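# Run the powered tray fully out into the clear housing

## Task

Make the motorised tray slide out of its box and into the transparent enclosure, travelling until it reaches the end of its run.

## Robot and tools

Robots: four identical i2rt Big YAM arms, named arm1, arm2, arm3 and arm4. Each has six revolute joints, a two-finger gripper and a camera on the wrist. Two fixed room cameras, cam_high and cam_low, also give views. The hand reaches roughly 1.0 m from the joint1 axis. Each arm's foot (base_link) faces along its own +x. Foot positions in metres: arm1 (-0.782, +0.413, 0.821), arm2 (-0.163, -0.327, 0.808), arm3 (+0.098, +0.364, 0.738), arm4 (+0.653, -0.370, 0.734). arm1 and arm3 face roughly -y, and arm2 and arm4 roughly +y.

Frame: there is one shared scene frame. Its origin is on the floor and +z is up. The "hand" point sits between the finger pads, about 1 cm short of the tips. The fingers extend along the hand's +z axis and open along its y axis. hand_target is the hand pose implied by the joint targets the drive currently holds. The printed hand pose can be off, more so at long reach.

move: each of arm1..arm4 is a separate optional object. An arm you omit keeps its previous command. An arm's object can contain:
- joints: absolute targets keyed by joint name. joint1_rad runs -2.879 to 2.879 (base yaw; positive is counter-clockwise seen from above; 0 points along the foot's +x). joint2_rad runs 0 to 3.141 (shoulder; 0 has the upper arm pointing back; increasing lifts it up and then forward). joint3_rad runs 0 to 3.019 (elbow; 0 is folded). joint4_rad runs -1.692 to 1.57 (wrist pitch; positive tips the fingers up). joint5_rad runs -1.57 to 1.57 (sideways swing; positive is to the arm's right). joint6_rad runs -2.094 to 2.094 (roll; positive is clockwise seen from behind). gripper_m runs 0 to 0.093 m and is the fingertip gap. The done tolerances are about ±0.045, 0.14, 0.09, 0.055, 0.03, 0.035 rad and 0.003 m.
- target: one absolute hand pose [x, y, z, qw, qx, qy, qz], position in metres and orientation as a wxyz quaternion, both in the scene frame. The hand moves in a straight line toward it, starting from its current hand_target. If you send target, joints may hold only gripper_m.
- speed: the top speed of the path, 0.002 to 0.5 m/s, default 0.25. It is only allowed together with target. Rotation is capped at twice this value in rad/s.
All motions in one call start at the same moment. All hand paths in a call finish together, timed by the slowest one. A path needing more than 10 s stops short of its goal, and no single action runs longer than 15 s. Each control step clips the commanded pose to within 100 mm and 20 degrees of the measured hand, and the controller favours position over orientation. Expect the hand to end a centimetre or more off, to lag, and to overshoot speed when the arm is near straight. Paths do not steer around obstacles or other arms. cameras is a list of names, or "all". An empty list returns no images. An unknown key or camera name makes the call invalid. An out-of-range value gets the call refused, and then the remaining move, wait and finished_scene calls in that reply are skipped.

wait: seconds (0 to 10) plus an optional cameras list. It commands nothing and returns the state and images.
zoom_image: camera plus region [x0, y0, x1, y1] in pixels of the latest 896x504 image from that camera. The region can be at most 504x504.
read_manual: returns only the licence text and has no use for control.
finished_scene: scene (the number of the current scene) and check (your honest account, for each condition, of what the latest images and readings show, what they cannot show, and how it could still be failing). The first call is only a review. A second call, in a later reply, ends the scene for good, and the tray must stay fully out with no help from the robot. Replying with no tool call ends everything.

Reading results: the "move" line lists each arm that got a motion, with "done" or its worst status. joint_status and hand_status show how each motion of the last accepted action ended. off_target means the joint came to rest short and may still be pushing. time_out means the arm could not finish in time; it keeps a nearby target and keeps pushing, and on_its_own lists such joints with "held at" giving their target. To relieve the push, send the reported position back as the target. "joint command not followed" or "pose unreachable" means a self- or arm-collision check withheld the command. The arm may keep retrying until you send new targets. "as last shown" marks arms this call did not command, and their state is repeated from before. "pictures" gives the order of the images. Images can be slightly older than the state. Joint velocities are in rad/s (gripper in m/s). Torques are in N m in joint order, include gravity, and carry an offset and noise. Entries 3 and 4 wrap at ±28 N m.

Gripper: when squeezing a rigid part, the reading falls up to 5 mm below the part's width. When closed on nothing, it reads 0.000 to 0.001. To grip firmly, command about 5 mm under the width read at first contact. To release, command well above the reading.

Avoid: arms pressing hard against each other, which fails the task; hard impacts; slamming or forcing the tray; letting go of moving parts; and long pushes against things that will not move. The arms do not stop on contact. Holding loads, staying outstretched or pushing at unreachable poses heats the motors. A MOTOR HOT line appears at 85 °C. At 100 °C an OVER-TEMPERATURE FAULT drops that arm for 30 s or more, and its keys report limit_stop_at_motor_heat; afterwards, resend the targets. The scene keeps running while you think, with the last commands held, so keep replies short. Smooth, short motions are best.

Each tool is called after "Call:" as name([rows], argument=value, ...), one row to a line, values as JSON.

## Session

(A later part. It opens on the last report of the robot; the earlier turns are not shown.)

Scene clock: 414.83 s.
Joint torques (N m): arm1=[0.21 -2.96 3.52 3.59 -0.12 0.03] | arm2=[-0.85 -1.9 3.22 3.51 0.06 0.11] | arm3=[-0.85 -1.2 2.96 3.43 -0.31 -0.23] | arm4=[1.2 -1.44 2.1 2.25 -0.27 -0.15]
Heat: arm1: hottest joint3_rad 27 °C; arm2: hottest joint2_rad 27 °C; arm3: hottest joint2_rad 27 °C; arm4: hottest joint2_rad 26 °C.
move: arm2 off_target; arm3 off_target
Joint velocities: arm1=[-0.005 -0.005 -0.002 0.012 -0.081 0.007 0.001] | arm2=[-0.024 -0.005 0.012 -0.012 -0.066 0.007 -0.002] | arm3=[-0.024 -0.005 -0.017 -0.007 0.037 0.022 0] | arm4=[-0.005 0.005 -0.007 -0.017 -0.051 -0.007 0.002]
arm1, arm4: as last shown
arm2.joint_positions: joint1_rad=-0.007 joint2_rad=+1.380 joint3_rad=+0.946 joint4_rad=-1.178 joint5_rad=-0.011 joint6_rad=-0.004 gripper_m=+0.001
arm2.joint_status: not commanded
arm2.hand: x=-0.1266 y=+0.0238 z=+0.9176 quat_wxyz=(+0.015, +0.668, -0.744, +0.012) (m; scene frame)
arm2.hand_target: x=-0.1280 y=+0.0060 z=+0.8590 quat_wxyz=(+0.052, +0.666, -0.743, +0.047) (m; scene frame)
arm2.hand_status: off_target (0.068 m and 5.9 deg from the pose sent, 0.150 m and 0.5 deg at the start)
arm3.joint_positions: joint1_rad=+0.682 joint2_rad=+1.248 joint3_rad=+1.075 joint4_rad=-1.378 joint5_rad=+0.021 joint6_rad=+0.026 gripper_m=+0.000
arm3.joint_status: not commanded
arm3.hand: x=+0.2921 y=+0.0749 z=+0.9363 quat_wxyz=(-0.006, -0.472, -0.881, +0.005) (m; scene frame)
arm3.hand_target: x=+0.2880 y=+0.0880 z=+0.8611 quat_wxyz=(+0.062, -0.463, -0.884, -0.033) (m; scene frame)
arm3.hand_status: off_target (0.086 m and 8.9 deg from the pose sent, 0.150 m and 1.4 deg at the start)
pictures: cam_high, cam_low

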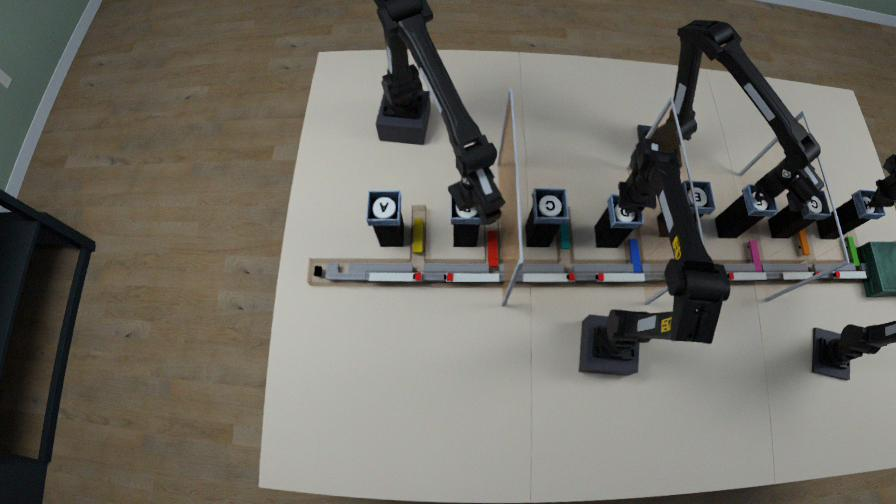

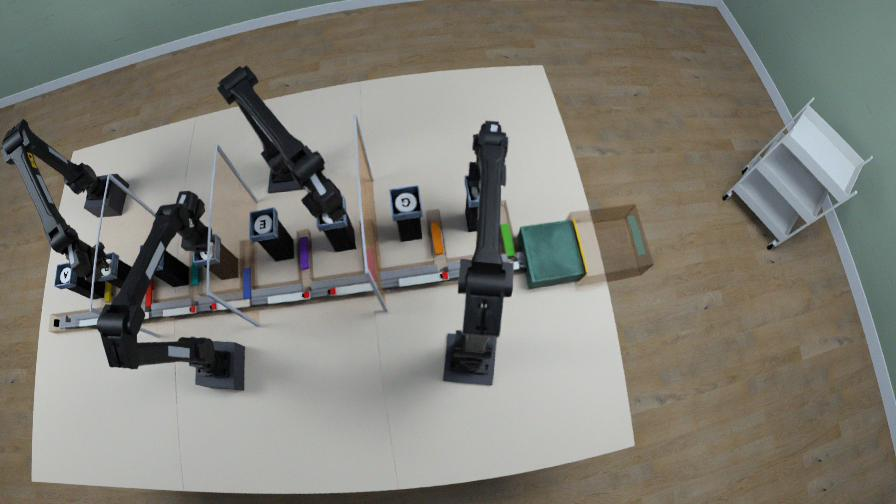

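Call:
wait(seconds=4, cameras=["cam_high", "cam_low"])

Call:
zoom_image(camera="cam_low", region=[180, 200, 420, 340])

Call:
zoom_image(camera="cam_high", region=[696, 200, 896, 300])

Scene clock: 418.97 s.
Joint torques (N m): arm1=[0.26 -3.02 3.52 3.58 -0.12 0.02] | arm2=[-0.5 -2.49 3.26 3.38 0.02 0.15] | arm3=[-0.85 -1.14 2.97 3.44 -0.3 -0.22] | arm4=[1.26 -1.49 2.1 2.25 -0.27 -0.15]
Heat: arm1: hottest joint3_rad 27 °C; arm2: hottest joint2_rad 27 °C; arm3: hottest joint2_rad 27 °C; arm4: hottest joint2_rad 26 °C.
Joint velocities: arm1=[-0.024 -0.005 -0.012 0.002 -0.022 0.007 -0.002] | arm2=[0.005 -0.015 -0.002 -0.002 -0.007 0.066 0] | arm3=[-0.015 -0.005 0.017 -0.007 0.051 -0.037 0] | arm4=[-0.005 -0.015 0.002 -0.012 0.095 0.007 0]
arm1.joint_positions: joint1_rad=+0.602 joint2_rad=+1.617 joint3_rad=+1.202 joint4_rad=-1.185 joint5_rad=+0.007 joint6_rad=+0.008 gripper_m=+0.000
arm1.joint_status: not commanded
arm1.hand: x=-0.5716 y=+0.0164 z=+0.9297 quat_wxyz=(+0.011, -0.517, -0.856, -0.005) (m; scene frame)
arm1.hand_target: x=-0.5796 y=+0.0322 z=+0.8594 quat_wxyz=(+0.060, -0.521, -0.851, -0.037) (m; scene frame)
arm1.hand_status: not commanded
arm2.joint_positions: joint1_rad=-0.007 joint2_rad=+1.380 joint3_rad=+0.946 joint4_rad=-1.177 joint5_rad=-0.011 joint6_rad=-0.004 gripper_m=+0.001
arm2.joint_status: not commanded
arm2.hand: x=-0.1266 y=+0.0239 z=+0.9176 quat_wxyz=(+0.015, +0.668, -0.744, +0.012) (m; scene frame)
arm2.hand_target: x=-0.1280 y=+0.0060 z=+0.8590 quat_wxyz=(+0.052, +0.666, -0.743, +0.047) (m; scene frame)
arm2.hand_status: off_target (0.068 m and 5.9 deg from the pose sent, 0.150 m and 0.5 deg at the start)
arm3.joint_positions: joint1_rad=+0.682 joint2_rad=+1.248 joint3_rad=+1.075 joint4_rad=-1.378 joint5_rad=+0.021 joint6_rad=+0.026 gripper_m=+0.000
arm3.joint_status: not commanded
arm3.hand: x=+0.2921 y=+0.0749 z=+0.9363 quat_wxyz=(-0.006, -0.472, -0.881, +0.005) (m; scene frame)
arm3.hand_target: x=+0.2879 y=+0.0880 z=+0.8611 quat_wxyz=(+0.062, -0.463, -0.884, -0.033) (m; scene frame)
arm3.hand_status: off_target (0.086 m and 8.9 deg from the pose sent, 0.150 m and 1.4 deg at the start)
arm4.joint_positions: joint1_rad=+0.017 joint2_rad=+1.542 joint3_rad=+1.411 joint4_rad=-1.421 joint5_rad=+0.005 joint6_rad=-0.017 gripper_m=+0.000
arm4.joint_status: not commanded
arm4.hand: x=+0.7530 y=+0.0822 z=+0.9457 quat_wxyz=(-0.007, +0.633, -0.774, +0.000) (m; scene frame)
arm4.hand_target: x=+0.7457 y=+0.0741 z=+0.8589 quat_wxyz=(+0.054, +0.639, -0.766, +0.045) (m; scene frame)
arm4.hand_status: not commanded
wait: 4.00 s; at rest by 0.13 s
pictures: cam_high, cam_low

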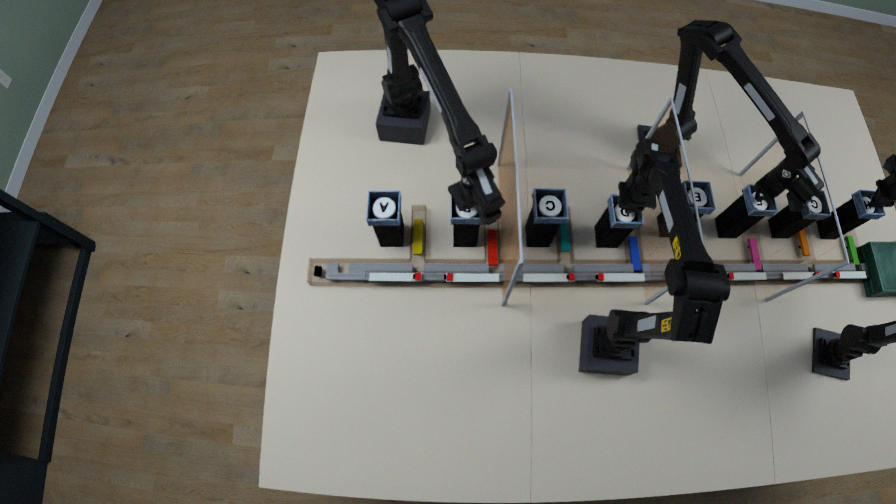

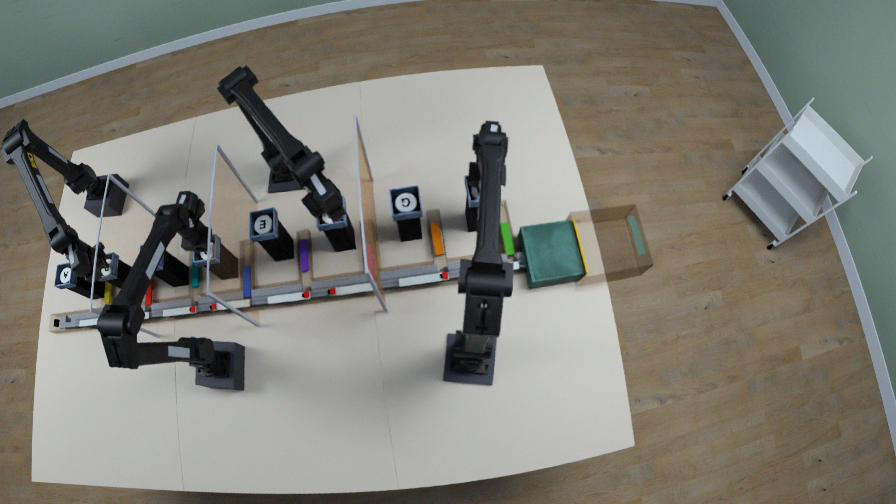

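Scaled by 2.100 from the camera's 896x504 image, which has a finer 1280x720 frame.

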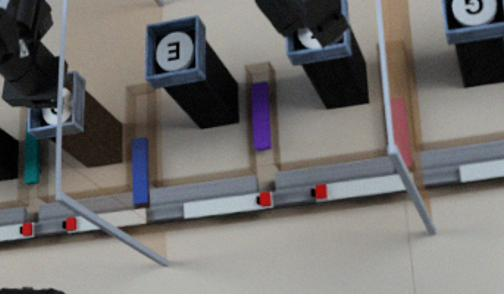

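Scaled by 2.520 from the camera's 896x504 image, which has a finer 1280x720 frame.

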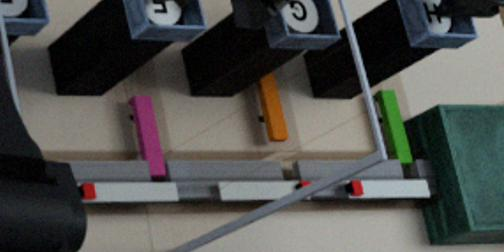

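Call:
wait(seconds=9, cameras=["cam_high", "cam_low"])

Call:
zoom_image(camera="cam_low", region=[180, 200, 420, 340])

Call:
zoom_image(camera="cam_high", region=[696, 200, 896, 300])

Call:
zoom_image(camera="cam_high", region=[300, 180, 600, 300])

Scene clock: 428.13 s.
Joint torques (N m): arm1=[0.32 -3.08 3.49 3.62 -0.11 0.01] | arm2=[-0.44 -2.61 3.28 3.43 0.02 0.14] | arm3=[-0.91 -1.26 2.97 3.49 -0.31 -0.22] | arm4=[1.26 -1.49 2.1 2.25 -0.27 -0.16]
Heat: arm1: hottest joint3_rad 27 °C; arm2: hottest joint2_rad 27 °C; arm3: hottest joint2_rad 27 °C; arm4: hottest joint2_rad 26 °C.
Joint velocities: arm1=[-0.005 -0.005 -0.007 0.007 -0.022 0.022 0] | arm2=[0.005 -0.005 0.002 -0.017 -0.022 -0.051 0.001] | arm3=[-0.015 -0.005 0.002 -0.002 -0.022 0.022 0] | arm4=[-0.024 -0.015 -0.002 -0.007 0.066 0.022 -0.001]
arm1.joint_positions: joint1_rad=+0.602 joint2_rad=+1.617 joint3_rad=+1.202 joint4_rad=-1.185 joint5_rad=+0.007 joint6_rad=+0.008 gripper_m=+0.000
arm1.joint_status: not commanded
arm1.hand: x=-0.5716 y=+0.0164 z=+0.9297 quat_wxyz=(+0.011, -0.517, -0.856, -0.005) (m; scene frame)
arm1.hand_target: x=-0.5796 y=+0.0322 z=+0.8594 quat_wxyz=(+0.060, -0.521, -0.851, -0.037) (m; scene frame)
arm1.hand_status: not commanded
arm2.joint_positions: joint1_rad=-0.007 joint2_rad=+1.380 joint3_rad=+0.946 joint4_rad=-1.177 joint5_rad=-0.011 joint6_rad=-0.004 gripper_m=+0.001
arm2.joint_status: not commanded
arm2.hand: x=-0.1266 y=+0.0239 z=+0.9176 quat_wxyz=(+0.015, +0.668, -0.744, +0.012) (m; scene frame)
arm2.hand_target: x=-0.1280 y=+0.0060 z=+0.8590 quat_wxyz=(+0.052, +0.666, -0.743, +0.047) (m; scene frame)
arm2.hand_status: off_target (0.068 m and 5.9 deg from the pose sent, 0.150 m and 0.5 deg at the start)
arm3.joint_positions: joint1_rad=+0.682 joint2_rad=+1.248 joint3_rad=+1.075 joint4_rad=-1.378 joint5_rad=+0.021 joint6_rad=+0.026 gripper_m=+0.000
arm3.joint_status: not commanded
arm3.hand: x=+0.2921 y=+0.0749 z=+0.9363 quat_wxyz=(-0.006, -0.472, -0.881, +0.005) (m; scene frame)
arm3.hand_target: x=+0.2879 y=+0.0880 z=+0.8611 quat_wxyz=(+0.062, -0.463, -0.884, -0.033) (m; scene frame)
arm3.hand_status: off_target (0.086 m and 8.9 deg from the pose sent, 0.150 m and 1.4 deg at the start)
arm4.joint_positions: joint1_rad=+0.017 joint2_rad=+1.542 joint3_rad=+1.411 joint4_rad=-1.421 joint5_rad=+0.005 joint6_rad=-0.017 gripper_m=+0.000
arm4.joint_status: not commanded
arm4.hand: x=+0.7530 y=+0.0822 z=+0.9457 quat_wxyz=(-0.007, +0.633, -0.774, +0.000) (m; scene frame)
arm4.hand_target: x=+0.7457 y=+0.0741 z=+0.8589 quat_wxyz=(+0.054, +0.639, -0.766, +0.045) (m; scene frame)
arm4.hand_status: not commanded
wait: 9.00 s; at rest by 0.10 s
pictures: cam_high, cam_low

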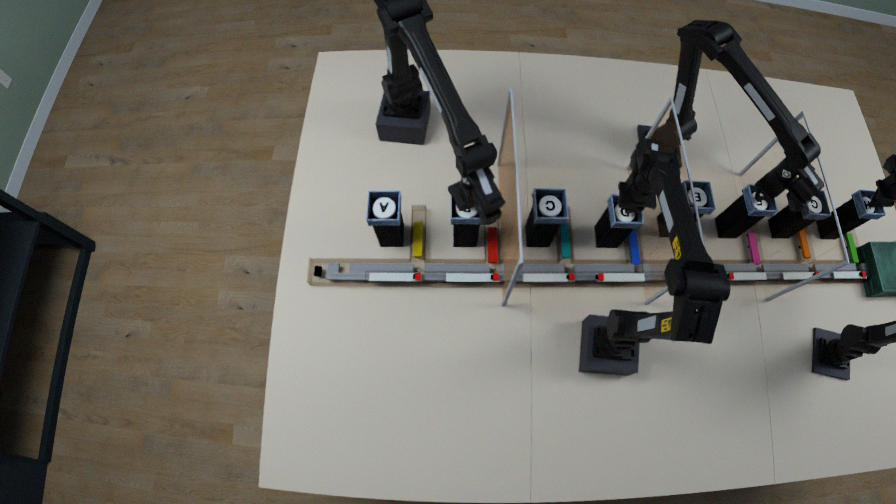

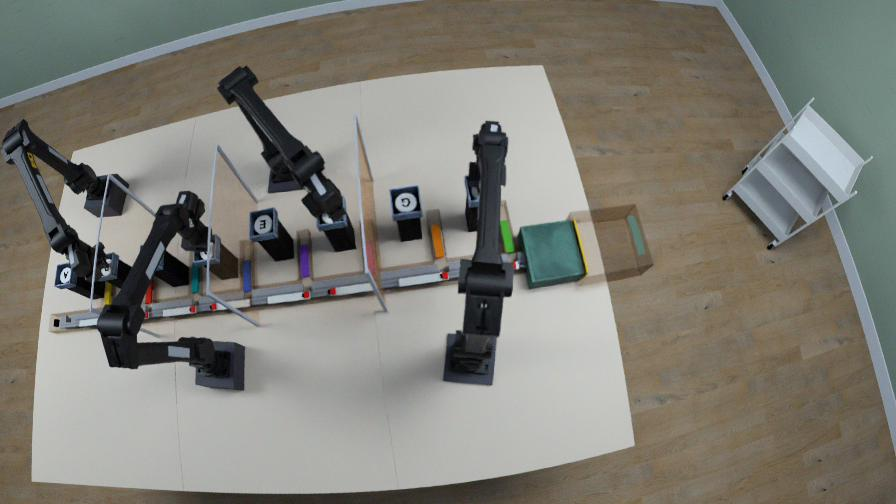

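Scaled by 2.100 from the camera's 896x504 image, which has a finer 1280x720 frame.

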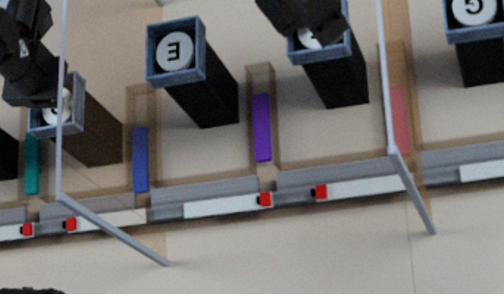

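Scaled by 2.520 from the camera's 896x504 image, which has a finer 1280x720 frame.

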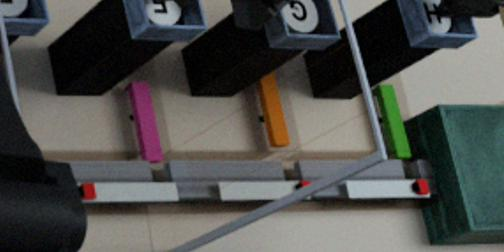

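Scaled by 1.680 from the camera's 896x504 image, which has a finer 1280x720 frame.

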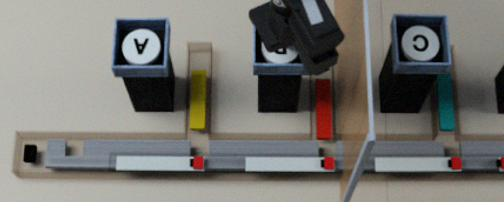

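Call:
wait(seconds=4, cameras=["cam_high", "cam_low"])

Call:
zoom_image(camera="cam_low", region=[180, 200, 420, 340])

Call:
zoom_image(camera="cam_high", region=[696, 200, 896, 300])

Call:
zoom_image(camera="cam_high", region=[300, 180, 600, 300])

Scene clock: 432.37 s.
Joint torques (N m): arm1=[0.26 -3.02 3.55 3.63 -0.12 0.02] | arm2=[-0.21 -2.43 3.29 3.51 0.04 0.13] | arm3=[-0.79 -1.26 2.96 3.48 -0.32 -0.22] | arm4=[1.2 -1.49 2.1 2.26 -0.27 -0.15]
Heat: arm1: hottest joint3_rad 27 °C; arm2: hottest joint2_rad 27 °C; arm3: hottest joint2_rad 27 °C; arm4: hottest joint2_rad 26 °C.
Joint velocities: arm1=[-0.005 -0.005 0.017 0.002 0.007 0.007 0.001] | arm2=[0.005 0.005 0.002 0.017 -0.022 -0.007 -0.001] | arm3=[-0.015 0.005 -0.012 0.002 0.022 0.051 -0.001] | arm4=[-0.015 -0.015 -0.002 -0.007 -0.051 0.022 0]
arm1.joint_positions: joint1_rad=+0.602 joint2_rad=+1.617 joint3_rad=+1.202 joint4_rad=-1.185 joint5_rad=+0.007 joint6_rad=+0.008 gripper_m=+0.000
arm1.joint_status: not commanded
arm1.hand: x=-0.5716 y=+0.0164 z=+0.9297 quat_wxyz=(+0.011, -0.517, -0.856, -0.005) (m; scene frame)
arm1.hand_target: x=-0.5796 y=+0.0322 z=+0.8594 quat_wxyz=(+0.060, -0.521, -0.851, -0.037) (m; scene frame)
arm1.hand_status: not commanded
arm2.joint_positions: joint1_rad=-0.007 joint2_rad=+1.380 joint3_rad=+0.946 joint4_rad=-1.177 joint5_rad=-0.011 joint6_rad=-0.004 gripper_m=+0.001
arm2.joint_status: not commanded
arm2.hand: x=-0.1266 y=+0.0239 z=+0.9176 quat_wxyz=(+0.015, +0.668, -0.744, +0.012) (m; scene frame)
arm2.hand_target: x=-0.1280 y=+0.0060 z=+0.8590 quat_wxyz=(+0.052, +0.666, -0.743, +0.047) (m; scene frame)
arm2.hand_status: off_target (0.068 m and 5.9 deg from the pose sent, 0.150 m and 0.5 deg at the start)
arm3.joint_positions: joint1_rad=+0.682 joint2_rad=+1.248 joint3_rad=+1.075 joint4_rad=-1.378 joint5_rad=+0.021 joint6_rad=+0.026 gripper_m=+0.000
arm3.joint_status: not commanded
arm3.hand: x=+0.2921 y=+0.0749 z=+0.9363 quat_wxyz=(-0.006, -0.472, -0.881, +0.005) (m; scene frame)
arm3.hand_target: x=+0.2879 y=+0.0880 z=+0.8611 quat_wxyz=(+0.062, -0.463, -0.884, -0.033) (m; scene frame)
arm3.hand_status: off_target (0.086 m and 8.9 deg from the pose sent, 0.150 m and 1.4 deg at the start)
arm4.joint_positions: joint1_rad=+0.017 joint2_rad=+1.542 joint3_rad=+1.411 joint4_rad=-1.421 joint5_rad=+0.005 joint6_rad=-0.017 gripper_m=+0.000
arm4.joint_status: not commanded
arm4.hand: x=+0.7530 y=+0.0822 z=+0.9457 quat_wxyz=(-0.007, +0.633, -0.774, +0.000) (m; scene frame)
arm4.hand_target: x=+0.7457 y=+0.0741 z=+0.8589 quat_wxyz=(+0.054, +0.639, -0.766, +0.045) (m; scene frame)
arm4.hand_status: not commanded
wait: 4.00 s; at rest by 0.03 s
pictures: cam_high, cam_low

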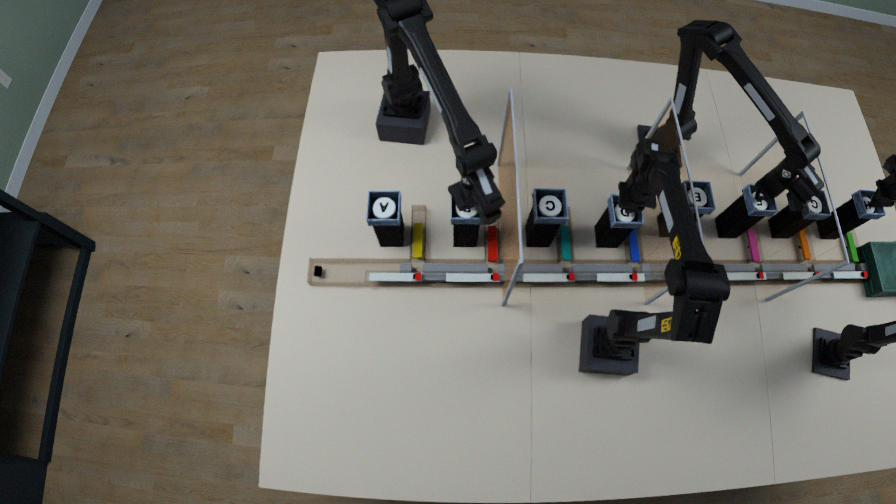

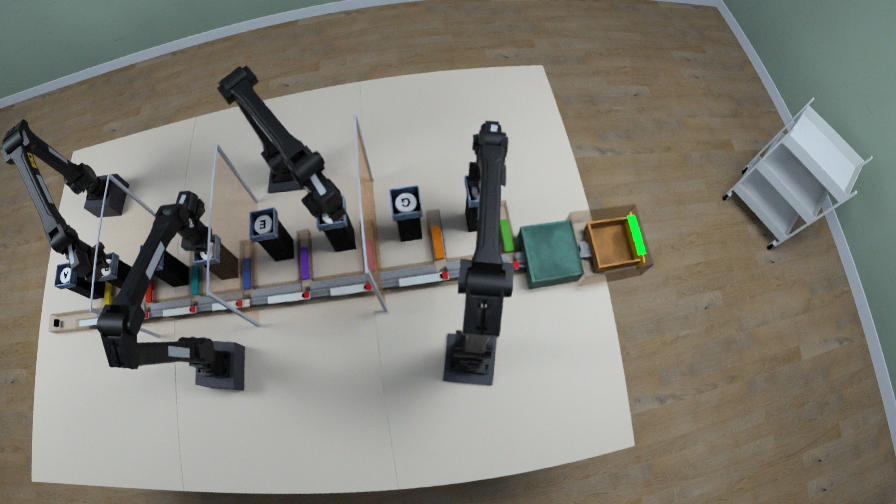

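Scaled by 2.100 from the camera's 896x504 image, which has a finer 1280x720 frame.

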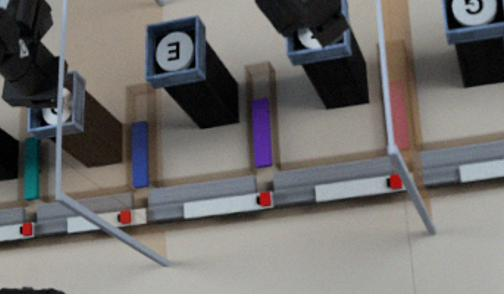

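Scaled by 2.520 from the camera's 896x504 image, which has a finer 1280x720 frame.

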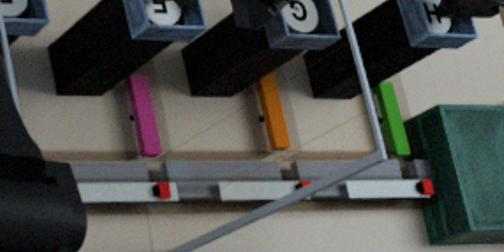

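Scaled by 1.680 from the camera's 896x504 image, which has a finer 1280x720 frame.

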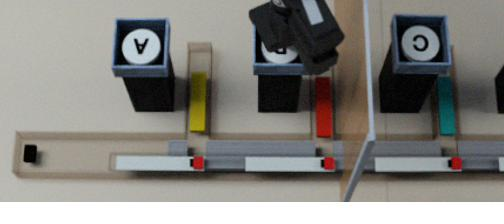

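Call:
wait(seconds=10, cameras=["cam_high", "cam_low"])

Call:
zoom_image(camera="cam_low", region=[500, 180, 680, 300])

Call:
zoom_image(camera="cam_low", region=[180, 200, 420, 340])

Scene clock: 442.63 s.
Joint torques (N m): arm1=[0.21 -3.02 3.56 3.58 -0.13 0.02] | arm2=[-0.62 -2.32 3.3 3.48 0.05 0.15] | arm3=[-0.97 -1.2 2.99 3.48 -0.31 -0.22] | arm4=[1.26 -1.49 2.1 2.25 -0.27 -0.15]
Heat: arm1: hottest joint3_rad 27 °C; arm2: hottest joint2_rad 27 °C; arm3: hottest joint2_rad 27 °C; arm4: hottest joint2_rad 26 °C.
Joint velocities: arm1=[-0.005 -0.024 -0.007 -0.022 -0.037 -0.037 -0.001] | arm2=[-0.005 -0.015 0.002 -0.002 -0.066 0.007 0.001] | arm3=[-0.015 -0.005 -0.002 0.007 0.007 0.007 -0.001] | arm4=[-0.015 -0.005 -0.002 -0.007 -0.022 -0.037 0.002]
arm1.joint_positions: joint1_rad=+0.602 joint2_rad=+1.617 joint3_rad=+1.202 joint4_rad=-1.185 joint5_rad=+0.007 joint6_rad=+0.008 gripper_m=+0.000
arm1.joint_status: not commanded
arm1.hand: x=-0.5716 y=+0.0164 z=+0.9297 quat_wxyz=(+0.011, -0.517, -0.856, -0.005) (m; scene frame)
arm1.hand_target: x=-0.5796 y=+0.0322 z=+0.8594 quat_wxyz=(+0.060, -0.521, -0.851, -0.037) (m; scene frame)
arm1.hand_status: not commanded
arm2.joint_positions: joint1_rad=-0.007 joint2_rad=+1.380 joint3_rad=+0.946 joint4_rad=-1.177 joint5_rad=-0.011 joint6_rad=-0.004 gripper_m=+0.001
arm2.joint_status: not commanded
arm2.hand: x=-0.1266 y=+0.0239 z=+0.9176 quat_wxyz=(+0.015, +0.668, -0.744, +0.012) (m; scene frame)
arm2.hand_target: x=-0.1280 y=+0.0060 z=+0.8590 quat_wxyz=(+0.052, +0.665, -0.743, +0.047) (m; scene frame)
arm2.hand_status: off_target (0.068 m and 5.9 deg from the pose sent, 0.150 m and 0.5 deg at the start)
arm3.joint_positions: joint1_rad=+0.682 joint2_rad=+1.248 joint3_rad=+1.075 joint4_rad=-1.378 joint5_rad=+0.021 joint6_rad=+0.026 gripper_m=+0.000
arm3.joint_status: not commanded
arm3.hand: x=+0.2921 y=+0.0749 z=+0.9363 quat_wxyz=(-0.006, -0.472, -0.881, +0.005) (m; scene frame)
arm3.hand_target: x=+0.2879 y=+0.0880 z=+0.8611 quat_wxyz=(+0.062, -0.463, -0.884, -0.033) (m; scene frame)
arm3.hand_status: off_target (0.086 m and 8.9 deg from the pose sent, 0.150 m and 1.4 deg at the start)
arm4.joint_positions: joint1_rad=+0.017 joint2_rad=+1.542 joint3_rad=+1.411 joint4_rad=-1.421 joint5_rad=+0.005 joint6_rad=-0.017 gripper_m=+0.000
arm4.joint_status: not commanded
arm4.hand: x=+0.7530 y=+0.0822 z=+0.9457 quat_wxyz=(-0.007, +0.633, -0.774, +0.000) (m; scene frame)
arm4.hand_target: x=+0.7457 y=+0.0741 z=+0.8589 quat_wxyz=(+0.054, +0.639, -0.766, +0.045) (m; scene frame)
arm4.hand_status: not commanded
wait: 10.00 s; at rest from the start
pictures: cam_high, cam_low

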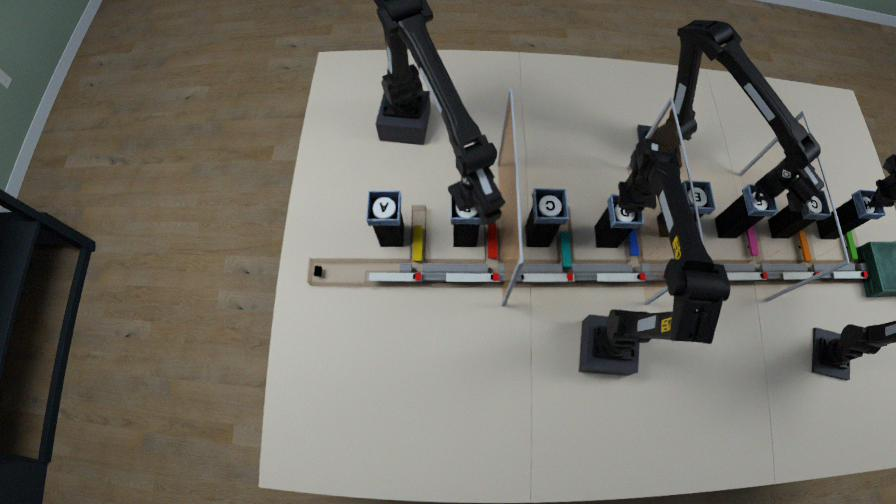

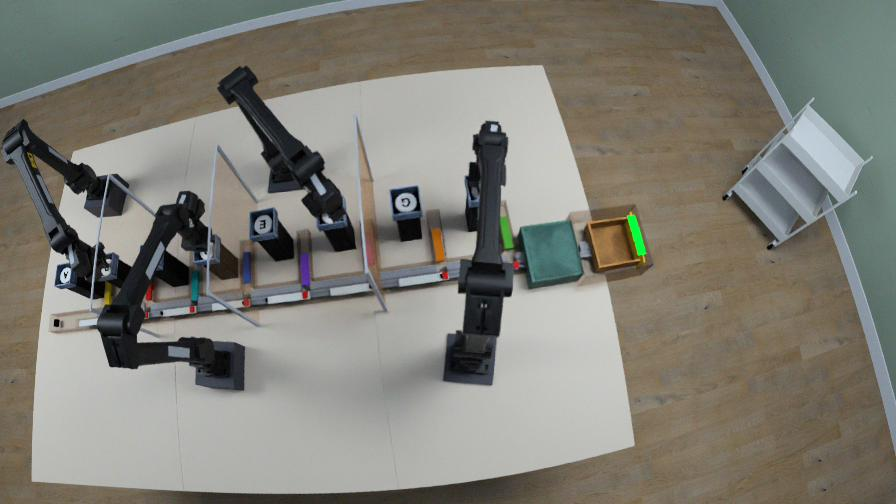

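Scaled by 2.800 from the camera's 896x504 image, which has a finer 1280x720 frame.

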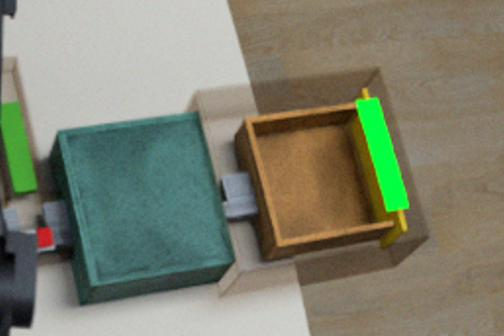

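Scaled by 2.100 from the camera's 896x504 image, which has a finer 1280x720 frame.

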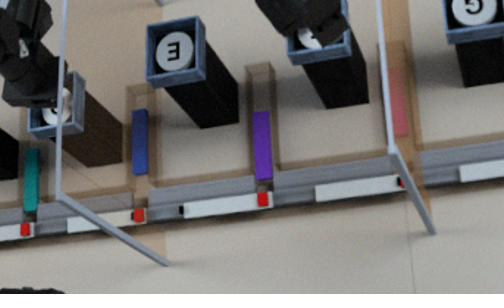

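Call:
wait(seconds=10, cameras=["cam_low"])

Call:
zoom_image(camera="cam_low", region=[500, 180, 680, 300])

Call:
finished_scene(scene=1, check="Condition: powered tray run out of its box, into the see-through housing, as far as it goes, staying without the robot. Latest cam_low picture and zoom: the orange/brown tray is entirely outside the green box and inside the see-through housing, its yellow front bar at the housing's far end, with the green strip at the far end lit bright (it was dull before). The rail moved one full pitch (left end from u=337 to u=400 in cam_high) and did not move in the 20 s since. No robot touches tray or rail; arms only rest on buttons B, D, F, H. Unheld bolts A, C, E, G are returning into the rail's notches and lock it. Could be missed: tray a few mm short of its end stop (cannot be seen to mm), or creeping back when the buttons are released; the pictures show no change across three looks.")

Scene clock: 452.97 s.
Joint torques (N m): arm1=[0.21 -2.96 3.55 3.6 -0.11 0.02] | arm2=[-0.79 -2.49 3.18 3.48 0.04 0.13] | arm3=[-0.73 -1.2 2.99 3.48 -0.31 -0.22] | arm4=[1.26 -1.44 2.09 2.25 -0.27 -0.15]
Heat: arm1: hottest joint3_rad 27 °C; arm2: hottest joint2_rad 27 °C; arm3: hottest joint2_rad 27 °C; arm4: hottest joint2_rad 26 °C.
Joint velocities: arm1=[-0.005 -0.015 -0.002 -0.012 0.022 0.051 -0.001] | arm2=[-0.005 -0.005 -0.002 0.002 0.007 0.022 0] | arm3=[-0.005 0.005 -0.007 -0.017 0.037 -0.037 0] | arm4=[-0.005 0.005 0.002 -0.007 -0.007 -0.022 0]
arm1.joint_positions: joint1_rad=+0.602 joint2_rad=+1.617 joint3_rad=+1.202 joint4_rad=-1.185 joint5_rad=+0.007 joint6_rad=+0.008 gripper_m=+0.000
arm1.joint_status: not commanded
arm1.hand: x=-0.5716 y=+0.0164 z=+0.9297 quat_wxyz=(+0.011, -0.517, -0.856, -0.005) (m; scene frame)
arm1.hand_target: x=-0.5796 y=+0.0322 z=+0.8594 quat_wxyz=(+0.060, -0.521, -0.851, -0.037) (m; scene frame)
arm1.hand_status: not commanded
arm2.joint_positions: joint1_rad=-0.007 joint2_rad=+1.380 joint3_rad=+0.946 joint4_rad=-1.177 joint5_rad=-0.011 joint6_rad=-0.004 gripper_m=+0.001
arm2.joint_status: not commanded
arm2.hand: x=-0.1266 y=+0.0239 z=+0.9176 quat_wxyz=(+0.015, +0.668, -0.744, +0.012) (m; scene frame)
arm2.hand_target: x=-0.1280 y=+0.0060 z=+0.8590 quat_wxyz=(+0.052, +0.666, -0.743, +0.047) (m; scene frame)
arm2.hand_status: off_target (0.068 m and 5.9 deg from the pose sent, 0.150 m and 0.5 deg at the start)
arm3.joint_positions: joint1_rad=+0.682 joint2_rad=+1.248 joint3_rad=+1.075 joint4_rad=-1.378 joint5_rad=+0.021 joint6_rad=+0.026 gripper_m=+0.000
arm3.joint_status: not commanded
arm3.hand: x=+0.2921 y=+0.0749 z=+0.9363 quat_wxyz=(-0.006, -0.472, -0.881, +0.005) (m; scene frame)
arm3.hand_target: x=+0.2879 y=+0.0880 z=+0.8611 quat_wxyz=(+0.062, -0.463, -0.884, -0.033) (m; scene frame)
arm3.hand_status: off_target (0.086 m and 8.9 deg from the pose sent, 0.150 m and 1.4 deg at the start)
arm4.joint_positions: joint1_rad=+0.017 joint2_rad=+1.542 joint3_rad=+1.411 joint4_rad=-1.421 joint5_rad=+0.005 joint6_rad=-0.017 gripper_m=+0.000
arm4.joint_status: not commanded
arm4.hand: x=+0.7530 y=+0.0822 z=+0.9457 quat_wxyz=(-0.007, +0.633, -0.774, +0.000) (m; scene frame)
arm4.hand_target: x=+0.7457 y=+0.0741 z=+0.8589 quat_wxyz=(+0.054, +0.639, -0.766, +0.045) (m; scene frame)
arm4.hand_status: not commanded
wait: 10.00 s; at rest from the start
pictures: cam_low

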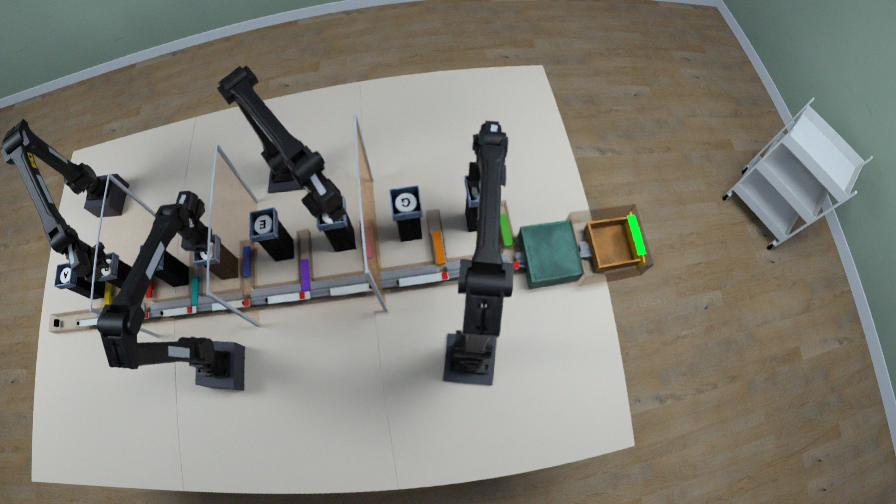

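Scaled by 2.800 from the camera's 896x504 image, which has a finer 1280x720 frame.

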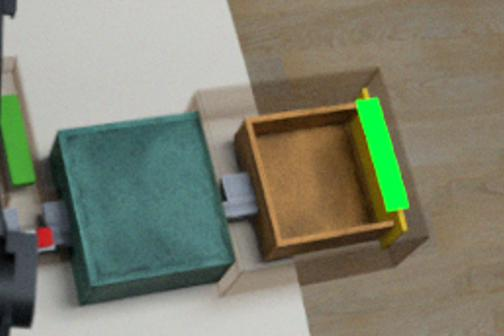

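This call ended nothing. Check each condition that your pictures could not show: look closer or test it, and mend what is not met. Then call finished_scene again.

Call:
finished_scene(scene=1, check="Tray fully inside see-through housing, its front bar at the far end, green strip lit, rail moved a whole pitch and unchanged over the last 20 s (three pictures identical). Returning bolts A, C, E, G drop into the rail notches and lock it, so it stays without the robot. Pictures cannot show millimetres at the end stop, but the lit strip and the A notch aligned with bolt A show full travel.")

The scene is finished: the task was done.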